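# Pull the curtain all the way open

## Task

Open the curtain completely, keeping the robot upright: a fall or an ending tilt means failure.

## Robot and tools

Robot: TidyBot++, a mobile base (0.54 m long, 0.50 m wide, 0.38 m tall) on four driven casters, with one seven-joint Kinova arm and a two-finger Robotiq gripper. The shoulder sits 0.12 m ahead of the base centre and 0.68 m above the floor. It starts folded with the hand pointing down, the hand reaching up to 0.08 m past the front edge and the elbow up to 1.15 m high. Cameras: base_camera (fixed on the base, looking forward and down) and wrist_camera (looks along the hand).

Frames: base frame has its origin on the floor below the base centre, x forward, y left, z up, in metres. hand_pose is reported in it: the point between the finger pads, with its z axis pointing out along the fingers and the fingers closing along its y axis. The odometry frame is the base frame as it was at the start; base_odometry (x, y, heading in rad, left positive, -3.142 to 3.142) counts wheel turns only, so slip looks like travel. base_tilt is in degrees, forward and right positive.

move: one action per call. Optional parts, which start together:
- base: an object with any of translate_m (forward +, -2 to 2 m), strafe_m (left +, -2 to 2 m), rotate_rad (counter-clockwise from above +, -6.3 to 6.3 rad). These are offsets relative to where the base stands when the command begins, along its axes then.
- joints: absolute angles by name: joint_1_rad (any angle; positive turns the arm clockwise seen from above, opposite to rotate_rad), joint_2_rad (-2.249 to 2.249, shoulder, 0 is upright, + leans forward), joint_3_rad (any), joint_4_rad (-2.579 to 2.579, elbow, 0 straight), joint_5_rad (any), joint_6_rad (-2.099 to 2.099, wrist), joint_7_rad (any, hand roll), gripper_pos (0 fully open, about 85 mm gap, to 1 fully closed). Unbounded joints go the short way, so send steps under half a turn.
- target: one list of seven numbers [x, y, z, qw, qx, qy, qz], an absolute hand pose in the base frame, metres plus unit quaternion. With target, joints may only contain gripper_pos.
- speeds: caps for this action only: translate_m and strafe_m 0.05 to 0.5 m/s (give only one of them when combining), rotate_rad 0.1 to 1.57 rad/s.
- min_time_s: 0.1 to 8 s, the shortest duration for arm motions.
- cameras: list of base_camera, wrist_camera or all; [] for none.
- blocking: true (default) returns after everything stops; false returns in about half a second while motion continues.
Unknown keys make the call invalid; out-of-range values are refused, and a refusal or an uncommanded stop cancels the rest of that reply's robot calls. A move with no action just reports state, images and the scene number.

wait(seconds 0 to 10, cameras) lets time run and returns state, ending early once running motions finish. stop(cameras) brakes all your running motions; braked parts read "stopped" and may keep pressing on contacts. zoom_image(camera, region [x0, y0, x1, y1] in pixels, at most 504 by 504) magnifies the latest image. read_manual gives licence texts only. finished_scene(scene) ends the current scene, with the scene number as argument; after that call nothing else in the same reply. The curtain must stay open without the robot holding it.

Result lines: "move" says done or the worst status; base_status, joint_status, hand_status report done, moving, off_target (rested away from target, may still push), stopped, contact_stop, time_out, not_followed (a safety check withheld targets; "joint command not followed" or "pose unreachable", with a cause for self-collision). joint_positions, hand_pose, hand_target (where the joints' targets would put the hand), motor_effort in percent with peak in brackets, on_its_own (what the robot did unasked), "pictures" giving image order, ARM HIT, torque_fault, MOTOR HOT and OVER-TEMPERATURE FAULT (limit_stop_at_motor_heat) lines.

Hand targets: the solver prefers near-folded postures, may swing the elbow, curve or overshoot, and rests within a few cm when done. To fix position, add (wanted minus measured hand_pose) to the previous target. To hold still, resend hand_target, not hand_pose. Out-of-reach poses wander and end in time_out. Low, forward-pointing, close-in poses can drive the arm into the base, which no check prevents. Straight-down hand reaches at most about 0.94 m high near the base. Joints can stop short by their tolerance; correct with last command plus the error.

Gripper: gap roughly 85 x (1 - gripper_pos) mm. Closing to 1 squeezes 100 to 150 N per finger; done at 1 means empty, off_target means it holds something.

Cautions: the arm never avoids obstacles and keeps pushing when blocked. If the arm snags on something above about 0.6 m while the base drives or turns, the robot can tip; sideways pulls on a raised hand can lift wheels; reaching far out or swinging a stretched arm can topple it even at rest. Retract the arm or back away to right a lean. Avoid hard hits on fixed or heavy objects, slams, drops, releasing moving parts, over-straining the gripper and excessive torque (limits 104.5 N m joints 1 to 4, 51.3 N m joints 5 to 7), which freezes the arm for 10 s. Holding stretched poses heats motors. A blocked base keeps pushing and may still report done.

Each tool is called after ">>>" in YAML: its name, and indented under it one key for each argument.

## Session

>>> move:
  base: {"rotate_rad": 1.5}
  joints: {"joint_6_rad": 1.05}
  cameras: ["all"]

Scene clock: 2.43 s.
move: done
base_odometry: x=+0.000 y=+0.000 heading=+1.499
base_tilt: forward=+0.0 right=+0.3
base_status: done
joint_positions: joint_1_rad=-0.025 joint_2_rad=-0.398 joint_3_rad=+3.136 joint_4_rad=-2.533 joint_5_rad=+0.005 joint_6_rad=+0.955 joint_7_rad=+1.547 gripper_pos=+0.000
joint_status: all done
motor_effort: joint_1_rad=+0(1) joint_2_rad=-6(6) joint_3_rad=+0(1) joint_4_rad=+16(17) joint_5_rad=+0(1) joint_6_rad=+9(10) joint_7_rad=-1(1)
hand_pose: x=+0.5091 y=+0.0149 z=+1.0203 quat_wxyz=(-0.022, +0.556, +0.005, +0.831) (m; base frame)
hand_target: x=+0.4966 y=+0.0147 z=+1.0470 quat_wxyz=(-0.023, +0.516, +0.005, +0.856) (m; base frame)
hand_status: not commanded
pictures: base_camera, wrist_camera
camera_calibration:
wrist_camera: T_world_to_cam=[[0.042561, -0.998564, -0.0325385, 0.0274233], [0.387129, 0.0465065, -0.920852, 0.801493], [0.921043, 0.0265958, 0.388552, -0.73253], [0, 0, 0, 1]] pos_world=[0.363243, 0.00959157, 1.02358]

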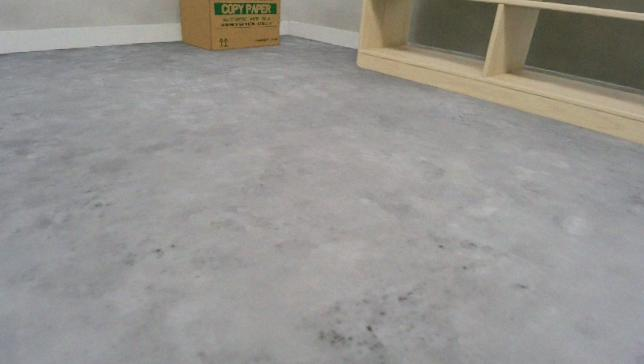

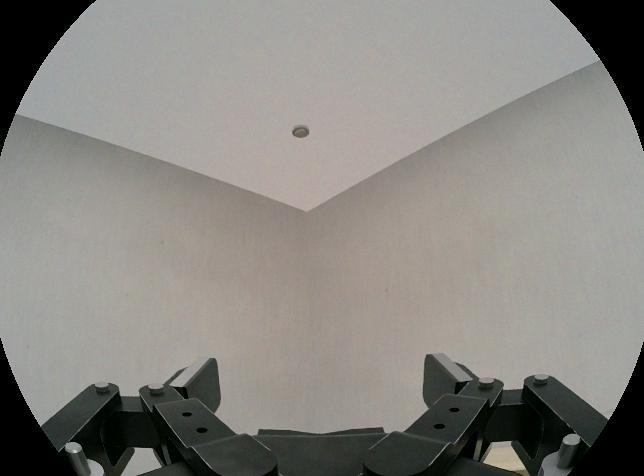

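>>> move:
  base: {"rotate_rad": -2.2}
  cameras: ["all"]

Scene clock: 13.00 s.
move: done
base_odometry: x=+0.000 y=+0.000 heading=-0.700
base_tilt: forward=+0.0 right=+0.3
base_status: done
joint_positions: joint_1_rad=-0.025 joint_2_rad=-0.398 joint_3_rad=+3.136 joint_4_rad=-2.533 joint_5_rad=+0.005 joint_6_rad=+0.955 joint_7_rad=+1.547 gripper_pos=+0.000
joint_status: not commanded
motor_effort: joint_1_rad=+0(1) joint_2_rad=-5(6) joint_3_rad=+0(2) joint_4_rad=+16(17) joint_5_rad=+0(2) joint_6_rad=+9(10) joint_7_rad=-1(1)
hand_pose: x=+0.5091 y=+0.0151 z=+1.0203 quat_wxyz=(-0.022, +0.556, +0.005, +0.831) (m; base frame)
hand_target: x=+0.4966 y=+0.0147 z=+1.0470 quat_wxyz=(-0.023, +0.516, +0.005, +0.856) (m; base frame)
hand_status: not commanded
pictures: base_camera, wrist_camera
camera_calibration:
wrist_camera: T_world_to_cam=[[0.0428402, -0.998556, -0.0324211, 0.0273062], [0.387202, 0.046509, -0.920821, 0.80147], [0.920999, 0.0268946, 0.388635, -0.732512], [0, 0, 0, 1]] pos_world=[0.363143, 0.00969176, 1.02358]

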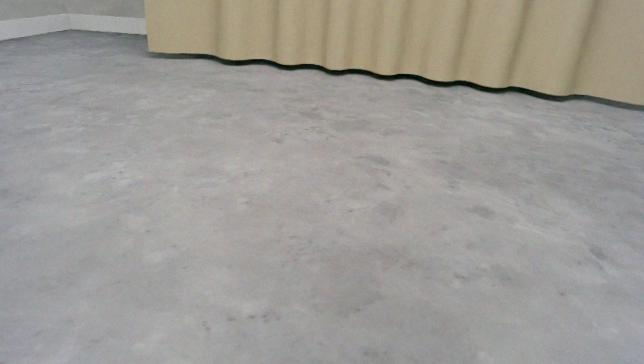

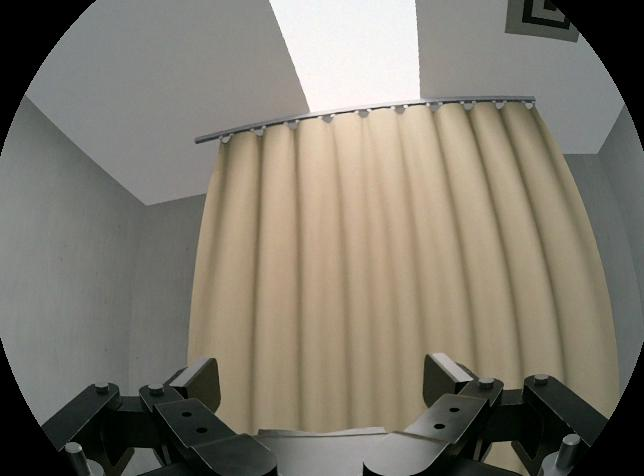

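>>> move:
  base: {"translate_m": 1.143, "strafe_m": 1.21, "rotate_rad": -0.185}
  joints: {"joint_1_rad": -0.1, "joint_2_rad": 0.5, "joint_3_rad": 3.14, "joint_4_rad": -0.3, "joint_5_rad": 2.1, "joint_6_rad": -1.2, "joint_7_rad": 0.65}
  min_time_s: 2.5
  cameras: ["all"]

Scene clock: 38.67 s.
move: done
base_odometry: x=+1.654 y=+0.189 heading=-0.885
base_tilt: forward=+0.0 right=+0.3
base_status: done
joint_positions: joint_1_rad=-0.093 joint_2_rad=+0.463 joint_3_rad=+3.136 joint_4_rad=-0.323 joint_5_rad=+2.037 joint_6_rad=-1.119 joint_7_rad=+0.694 gripper_pos=+0.000
joint_status: all done
motor_effort: joint_1_rad=+0(2) joint_2_rad=-25(28) joint_3_rad=+1(3) joint_4_rad=+10(20) joint_5_rad=+5(6) joint_6_rad=+5(10) joint_7_rad=-1(2)
hand_pose: x=+0.5594 y=-0.2092 z=+1.4647 quat_wxyz=(+0.599, +0.343, -0.293, +0.661) (m; base frame)
hand_target: x=+0.5485 y=-0.2078 z=+1.4533 quat_wxyz=(+0.610, +0.316, -0.325, +0.650) (m; base frame)
hand_status: not commanded
pictures: base_camera, wrist_camera
camera_calibration:
wrist_camera: T_world_to_cam=[[-0.993406, -0.114447, 0.0067914, 0.52283], [0.0632304, -0.596329, -0.800246, 1.07173], [0.0956359, -0.79454, 0.599634, -0.964767], [0, 0, 0, 1]] pos_world=[0.543883, -0.0676066, 1.4326]

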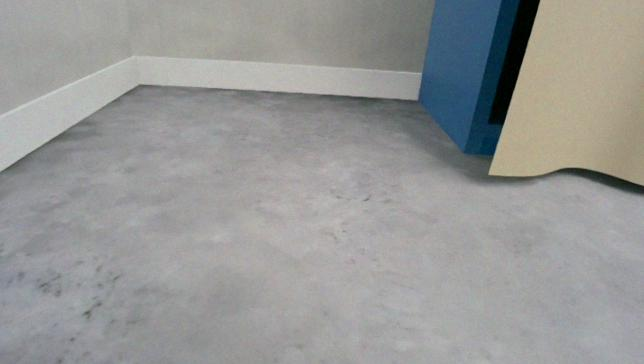

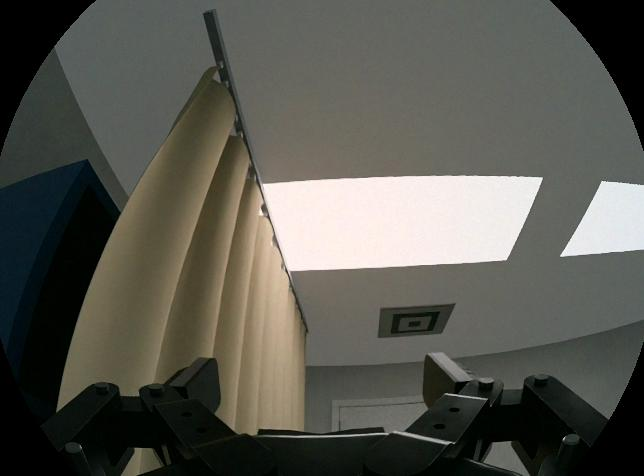

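>>> move:
  base: {"translate_m": 0.36}
  joints: {"joint_1_rad": 0.0}
  cameras: ["wrist_camera"]

Scene clock: 62.07 s.
move: done
base_odometry: x=+1.882 y=-0.090 heading=-0.885
base_tilt: forward=+0.0 right=+0.4
base_status: done
joint_positions: joint_1_rad=-0.005 joint_2_rad=+0.486 joint_3_rad=+3.136 joint_4_rad=-0.317 joint_5_rad=+2.043 joint_6_rad=-1.123 joint_7_rad=+0.694 gripper_pos=+0.000
joint_status: all done
motor_effort: joint_1_rad=+0(2) joint_2_rad=-26(31) joint_3_rad=+2(2) joint_4_rad=+11(13) joint_5_rad=+5(6) joint_6_rad=+5(6) joint_7_rad=-1(1)
hand_pose: x=+0.5520 y=-0.2470 z=+1.4570 quat_wxyz=(+0.632, +0.332, -0.305, +0.630) (m; base frame)
hand_target: x=+0.5256 y=-0.2497 z=+1.4533 quat_wxyz=(+0.642, +0.299, -0.340, +0.619) (m; base frame)
hand_status: not commanded
pictures: wrist_camera
camera_calibration:
wrist_camera: T_world_to_cam=[[-0.999592, -0.0198073, 0.0206034, 0.517796], [-0.00458036, -0.600554, -0.799571, 1.07893], [0.0282108, -0.799339, 0.600218, -0.954256], [0, 0, 0, 1]] pos_world=[0.549446, -0.10456, 1.42478]

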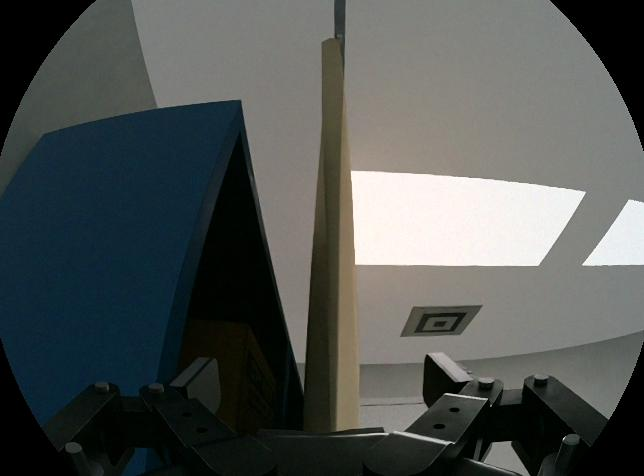

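>>> move:
  base: {"strafe_m": -0.27}
  cameras: ["wrist_camera"]

>>> move:
  joints: {"gripper_pos": 1}
  cameras: ["wrist_camera"]

Scene clock: 75.60 s.
move: done
base_odometry: x=+1.673 y=-0.261 heading=-0.884
base_tilt: forward=+0.1 right=+0.4
base_status: done
joint_positions: joint_1_rad=+0.005 joint_2_rad=+0.486 joint_3_rad=+3.136 joint_4_rad=-0.317 joint_5_rad=+2.044 joint_6_rad=-1.124 joint_7_rad=+0.694 gripper_pos=+0.000
joint_status: not commanded
motor_effort: joint_1_rad=+0(3) joint_2_rad=-26(29) joint_3_rad=+2(2) joint_4_rad=+11(12) joint_5_rad=+5(6) joint_6_rad=+5(5) joint_7_rad=-1(1)
hand_pose: x=+0.5490 y=-0.2512 z=+1.4571 quat_wxyz=(+0.636, +0.330, -0.307, +0.627) (m; base frame)
hand_target: x=+0.5256 y=-0.2497 z=+1.4533 quat_wxyz=(+0.642, +0.299, -0.340, +0.619) (m; base frame)
hand_status: not commanded
pictures: wrist_camera
camera_calibration:
wrist_camera: T_world_to_cam=[[-0.999766, -0.00825171, 0.0200014, 0.518633], [-0.0110343, -0.600725, -0.799379, 1.07972], [0.0186116, -0.799413, 0.600494, -0.952791], [0, 0, 0, 1]] pos_world=[0.548159, -0.108779, 1.42488]

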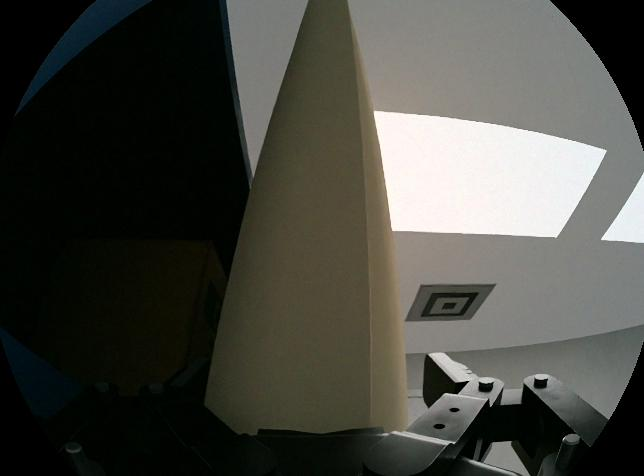

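Scene clock: 76.70 s.
move: done
base_odometry: x=+1.673 y=-0.261 heading=-0.884
base_tilt: forward=+0.1 right=+0.3
base_status: not commanded
joint_positions: joint_1_rad=+0.005 joint_2_rad=+0.486 joint_3_rad=+3.136 joint_4_rad=-0.317 joint_5_rad=+2.044 joint_6_rad=-1.125 joint_7_rad=+0.693 gripper_pos=+0.990
joint_status: all done
motor_effort: joint_1_rad=+1(1) joint_2_rad=-28(28) joint_3_rad=+2(2) joint_4_rad=+11(12) joint_5_rad=+6(6) joint_6_rad=+4(6) joint_7_rad=-1(1)
hand_pose: x=+0.5489 y=-0.2512 z=+1.4571 quat_wxyz=(+0.636, +0.330, -0.307, +0.627) (m; base frame)
hand_target: x=+0.5256 y=-0.2497 z=+1.4533 quat_wxyz=(+0.642, +0.299, -0.340, +0.619) (m; base frame)
hand_status: not commanded
pictures: wrist_camera
camera_calibration:
wrist_camera: T_world_to_cam=[[-0.999771, -0.00834718, 0.0197001, 0.519054], [-0.0107361, -0.600722, -0.799386, 1.07957], [0.0185069, -0.799414, 0.600495, -0.952736], [0, 0, 0, 1]] pos_world=[0.548158, -0.108779, 1.42488]

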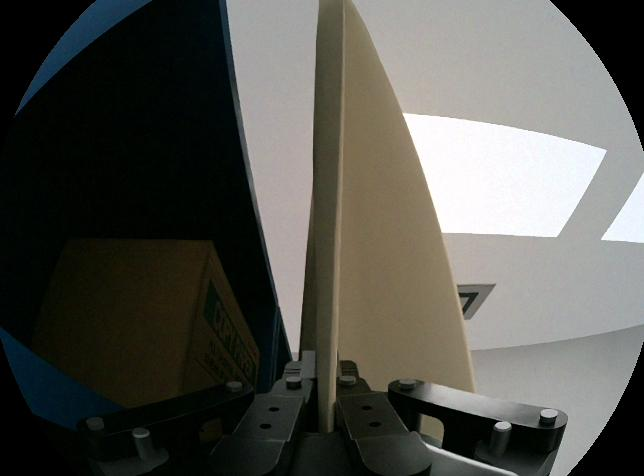

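>>> move:
  base: {"strafe_m": -0.7}
  speeds: {"strafe_m": 0.25}
  cameras: ["wrist_camera"]

Scene clock: 85.77 s.
move: done
base_odometry: x=+1.132 y=-0.705 heading=-0.884
base_tilt: forward=+0.0 right=+0.3
base_status: done
joint_positions: joint_1_rad=-0.002 joint_2_rad=+0.486 joint_3_rad=+3.136 joint_4_rad=-0.309 joint_5_rad=+2.083 joint_6_rad=-1.125 joint_7_rad=+0.693 gripper_pos=+0.990
joint_status: not commanded
motor_effort: joint_1_rad=+2(4) joint_2_rad=-23(27) joint_3_rad=+0(2) joint_4_rad=+8(11) joint_5_rad=+0(6) joint_6_rad=+1(5) joint_7_rad=-1(1)
hand_pose: x=+0.5410 y=-0.2428 z=+1.4657 quat_wxyz=(+0.645, +0.316, -0.304, +0.626) (m; base frame)
hand_target: x=+0.5256 y=-0.2497 z=+1.4533 quat_wxyz=(+0.642, +0.299, -0.340, +0.619) (m; base frame)
hand_status: not commanded
pictures: wrist_camera
camera_calibration:
wrist_camera: T_world_to_cam=[[-0.99986, 0.0116236, 0.0120366, 0.527156], [-0.0166561, -0.622543, -0.782409, 1.06446], [-0.0016011, -0.7825, 0.622649, -0.968538], [0, 0, 0, 1]] pos_world=[0.543261, -0.101336, 1.42956]

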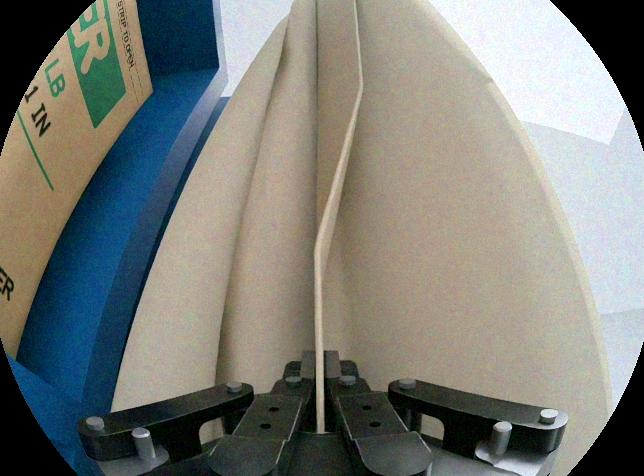

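>>> move:
  base: {"strafe_m": -0.7}
  speeds: {"strafe_m": 0.25}
  cameras: ["wrist_camera"]

Scene clock: 95.80 s.
move: done
base_odometry: x=+0.590 y=-1.149 heading=-0.884
base_tilt: forward=+0.0 right=+0.3
base_status: done
joint_positions: joint_1_rad=-0.012 joint_2_rad=+0.486 joint_3_rad=+3.137 joint_4_rad=-0.300 joint_5_rad=+2.109 joint_6_rad=-1.125 joint_7_rad=+0.693 gripper_pos=+0.990
joint_status: not commanded
motor_effort: joint_1_rad=+3(5) joint_2_rad=-20(23) joint_3_rad=+0(1) joint_4_rad=+7(9) joint_5_rad=-4(5) joint_6_rad=-2(3) joint_7_rad=-1(1)
hand_pose: x=+0.5348 y=-0.2354 z=+1.4723 quat_wxyz=(+0.650, +0.305, -0.302, +0.627) (m; base frame)
hand_target: x=+0.5256 y=-0.2497 z=+1.4533 quat_wxyz=(+0.642, +0.299, -0.340, +0.619) (m; base frame)
hand_status: not commanded
pictures: wrist_camera
camera_calibration:
wrist_camera: T_world_to_cam=[[-0.999775, 0.0211059, 0.00210839, 0.537502], [-0.0150686, -0.636782, -0.770897, 1.05293], [-0.0149279, -0.770755, 0.636956, -0.97806], [0, 0, 0, 1]] pos_world=[0.538647, -0.0947013, 1.43355]

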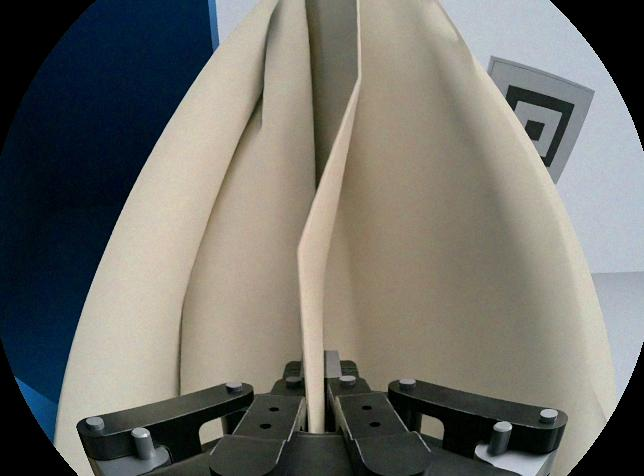

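>>> move:
  base: {"strafe_m": -0.35}
  speeds: {"strafe_m": 0.2}
  cameras: ["wrist_camera"]

Scene clock: 103.53 s.
move: done
base_odometry: x=+0.320 y=-1.371 heading=-0.883
base_tilt: forward=+0.1 right=+0.3
base_status: done
joint_positions: joint_1_rad=-0.032 joint_2_rad=+0.479 joint_3_rad=+3.144 joint_4_rad=-0.290 joint_5_rad=+2.153 joint_6_rad=-1.125 joint_7_rad=+0.693 gripper_pos=+0.990
joint_status: not commanded
motor_effort: joint_1_rad=+7(9) joint_2_rad=-16(22) joint_3_rad=-2(3) joint_4_rad=+5(8) joint_5_rad=-11(11) joint_6_rad=-8(9) joint_7_rad=-1(1)
hand_pose: x=+0.5207 y=-0.2210 z=+1.4852 quat_wxyz=(+0.657, +0.286, -0.300, +0.629) (m; base frame)
hand_target: x=+0.5256 y=-0.2497 z=+1.4533 quat_wxyz=(+0.642, +0.299, -0.340, +0.619) (m; base frame)
hand_status: not commanded
pictures: wrist_camera
camera_calibration:
wrist_camera: T_world_to_cam=[[-0.999149, 0.0376243, -0.0168869, 0.55459], [-0.0122549, -0.661854, -0.749533, 1.03314], [-0.0393773, -0.748688, 0.661752, -0.994484], [0, 0, 0, 1]] pos_world=[0.527619, -0.081639, 1.44184]

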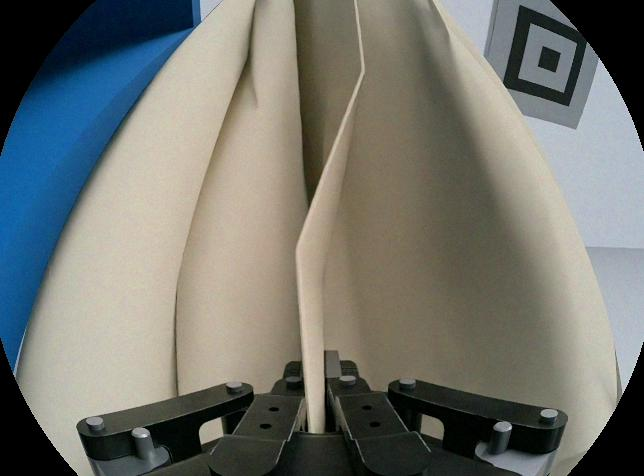

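>>> move:
  base: {"strafe_m": -0.16}
  speeds: {"strafe_m": 0.15}
  cameras: ["wrist_camera"]

Scene clock: 121.10 s.
move: done
base_odometry: x=+0.197 y=-1.472 heading=-0.883
base_tilt: forward=+0.1 right=+0.3
base_status: done
joint_positions: joint_1_rad=-0.072 joint_2_rad=+0.459 joint_3_rad=+3.159 joint_4_rad=-0.281 joint_5_rad=+2.235 joint_6_rad=-1.119 joint_7_rad=+0.692 gripper_pos=+0.990
joint_status: not commanded
motor_effort: joint_1_rad=+16(16) joint_2_rad=-13(17) joint_3_rad=-4(5) joint_4_rad=+4(5) joint_5_rad=-23(25) joint_6_rad=-20(22) joint_7_rad=-1(1)
hand_pose: x=+0.4932 y=-0.1927 z=+1.5093 quat_wxyz=(+0.671, +0.251, -0.293, +0.633) (m; base frame)
hand_target: x=+0.5256 y=-0.2497 z=+1.4533 quat_wxyz=(+0.642, +0.299, -0.340, +0.619) (m; base frame)
hand_status: not commanded
pictures: wrist_camera
camera_calibration:
wrist_camera: T_world_to_cam=[[-0.996657, 0.065616, -0.0486775, 0.57866], [-0.0122081, -0.708722, -0.705382, 0.993857], [-0.0807832, -0.70243, 0.707154, -1.02959], [0, 0, 0, 1]] pos_world=[0.505685, -0.0568141, 1.45729]

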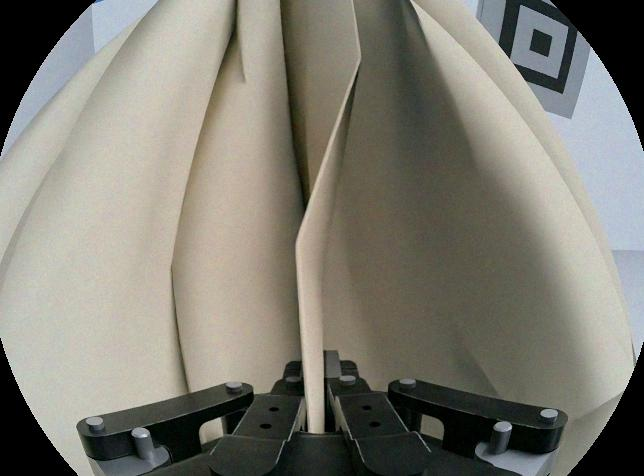

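>>> move:
  base: {"strafe_m": 0.2}

>>> move:
  joints: {"gripper_pos": 0}

>>> move:
  base: {"strafe_m": 0.45}

>>> move:
  base: {"translate_m": -0.8, "rotate_rad": 0.8}
  cameras: ["wrist_camera"]

Scene clock: 134.13 s.
move: done
base_odometry: x=+0.351 y=-1.345 heading=-0.883
base_tilt: forward=+0.1 right=+0.3
base_status: done
joint_positions: joint_1_rad=-0.029 joint_2_rad=+0.464 joint_3_rad=+3.155 joint_4_rad=-0.281 joint_5_rad=+2.150 joint_6_rad=-1.129 joint_7_rad=+0.692 gripper_pos=+0.990
joint_status: not commanded
motor_effort: joint_1_rad=+2(15) joint_2_rad=-25(26) joint_3_rad=+2(5) joint_4_rad=+10(10) joint_5_rad=+3(24) joint_6_rad=+4(21) joint_7_rad=-1(1)
hand_pose: x=+0.5016 y=-0.2235 z=+1.4924 quat_wxyz=(+0.658, +0.276, -0.311, +0.628) (m; base frame)
hand_target: x=+0.5256 y=-0.2497 z=+1.4533 quat_wxyz=(+0.642, +0.299, -0.340, +0.619) (m; base frame)
hand_status: not commanded
pictures: none

Scene clock: 135.23 s.
move: done
base_odometry: x=+0.351 y=-1.345 heading=-0.883
base_tilt: forward=+0.1 right=+0.3
base_status: not commanded
joint_positions: joint_1_rad=-0.024 joint_2_rad=+0.464 joint_3_rad=+3.155 joint_4_rad=-0.281 joint_5_rad=+2.150 joint_6_rad=-1.129 joint_7_rad=+0.692 gripper_pos=+0.000
joint_status: all done
motor_effort: joint_1_rad=+2(3) joint_2_rad=-24(26) joint_3_rad=+1(2) joint_4_rad=+10(11) joint_5_rad=+2(4) joint_6_rad=+3(5) joint_7_rad=-1(1)
hand_pose: x=+0.5006 y=-0.2254 z=+1.4924 quat_wxyz=(+0.659, +0.276, -0.311, +0.627) (m; base frame)
hand_target: x=+0.5256 y=-0.2497 z=+1.4533 quat_wxyz=(+0.642, +0.299, -0.340, +0.619) (m; base frame)
hand_status: not commanded
pictures: none

Scene clock: 137.40 s.
move: done
base_odometry: x=+0.699 y=-1.059 heading=-0.883
base_tilt: forward=+0.1 right=+0.3
base_status: done
joint_positions: joint_1_rad=-0.009 joint_2_rad=+0.464 joint_3_rad=+3.155 joint_4_rad=-0.281 joint_5_rad=+2.145 joint_6_rad=-1.130 joint_7_rad=+0.692 gripper_pos=+0.000
joint_status: not commanded
motor_effort: joint_1_rad=+0(5) joint_2_rad=-24(26) joint_3_rad=+1(2) joint_4_rad=+9(10) joint_5_rad=+4(5) joint_6_rad=+4(6) joint_7_rad=-1(1)
hand_pose: x=+0.4979 y=-0.2318 z=+1.4916 quat_wxyz=(+0.662, +0.275, -0.314, +0.622) (m; base frame)
hand_target: x=+0.5256 y=-0.2497 z=+1.4533 quat_wxyz=(+0.642, +0.299, -0.340, +0.619) (m; base frame)
hand_status: not commanded
pictures: none

Scene clock: 140.33 s.
move: done
base_odometry: x=+0.192 y=-0.441 heading=-0.083
base_tilt: forward=+0.0 right=+0.3
base_status: done
joint_positions: joint_1_rad=-0.002 joint_2_rad=+0.478 joint_3_rad=+3.155 joint_4_rad=-0.281 joint_5_rad=+2.142 joint_6_rad=-1.130 joint_7_rad=+0.692 gripper_pos=+0.000
joint_status: not commanded
motor_effort: joint_1_rad=+1(3) joint_2_rad=-25(30) joint_3_rad=+2(2) joint_4_rad=+10(12) joint_5_rad=+4(6) joint_6_rad=+4(5) joint_7_rad=-1(1)
hand_pose: x=+0.5082 y=-0.2348 z=+1.4857 quat_wxyz=(+0.665, +0.279, -0.311, +0.619) (m; base frame)
hand_target: x=+0.5256 y=-0.2497 z=+1.4533 quat_wxyz=(+0.642, +0.299, -0.340, +0.619) (m; base frame)
hand_status: not commanded
pictures: wrist_camera
camera_calibration:
wrist_camera: T_world_to_cam=[[-0.996979, 0.0722559, -0.0284958, 0.566896], [-0.0260893, -0.657085, -0.753365, 1.03806], [-0.0731592, -0.750346, 0.656985, -0.981872], [0, 0, 0, 1]] pos_world=[0.520432, -0.0956137, 1.44326]

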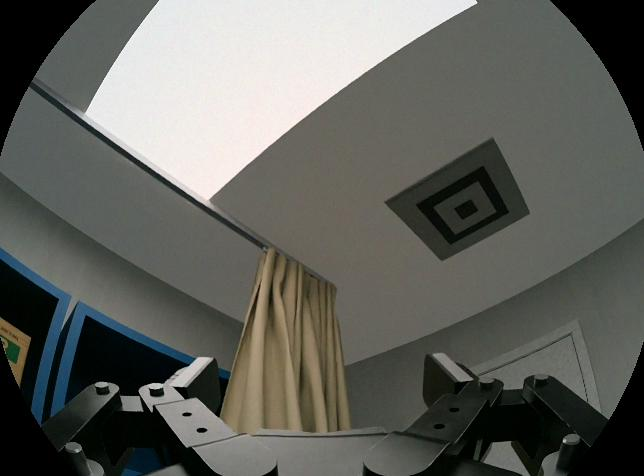

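>>> zoom_image:
  camera: "wrist_camera"
  region: [230, 220, 360, 320]

Scaled by 3.877.

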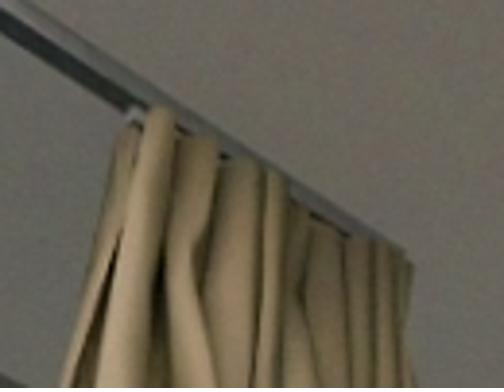

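>>> finished_scene:
  scene: 3

The scene is finished: the task was done.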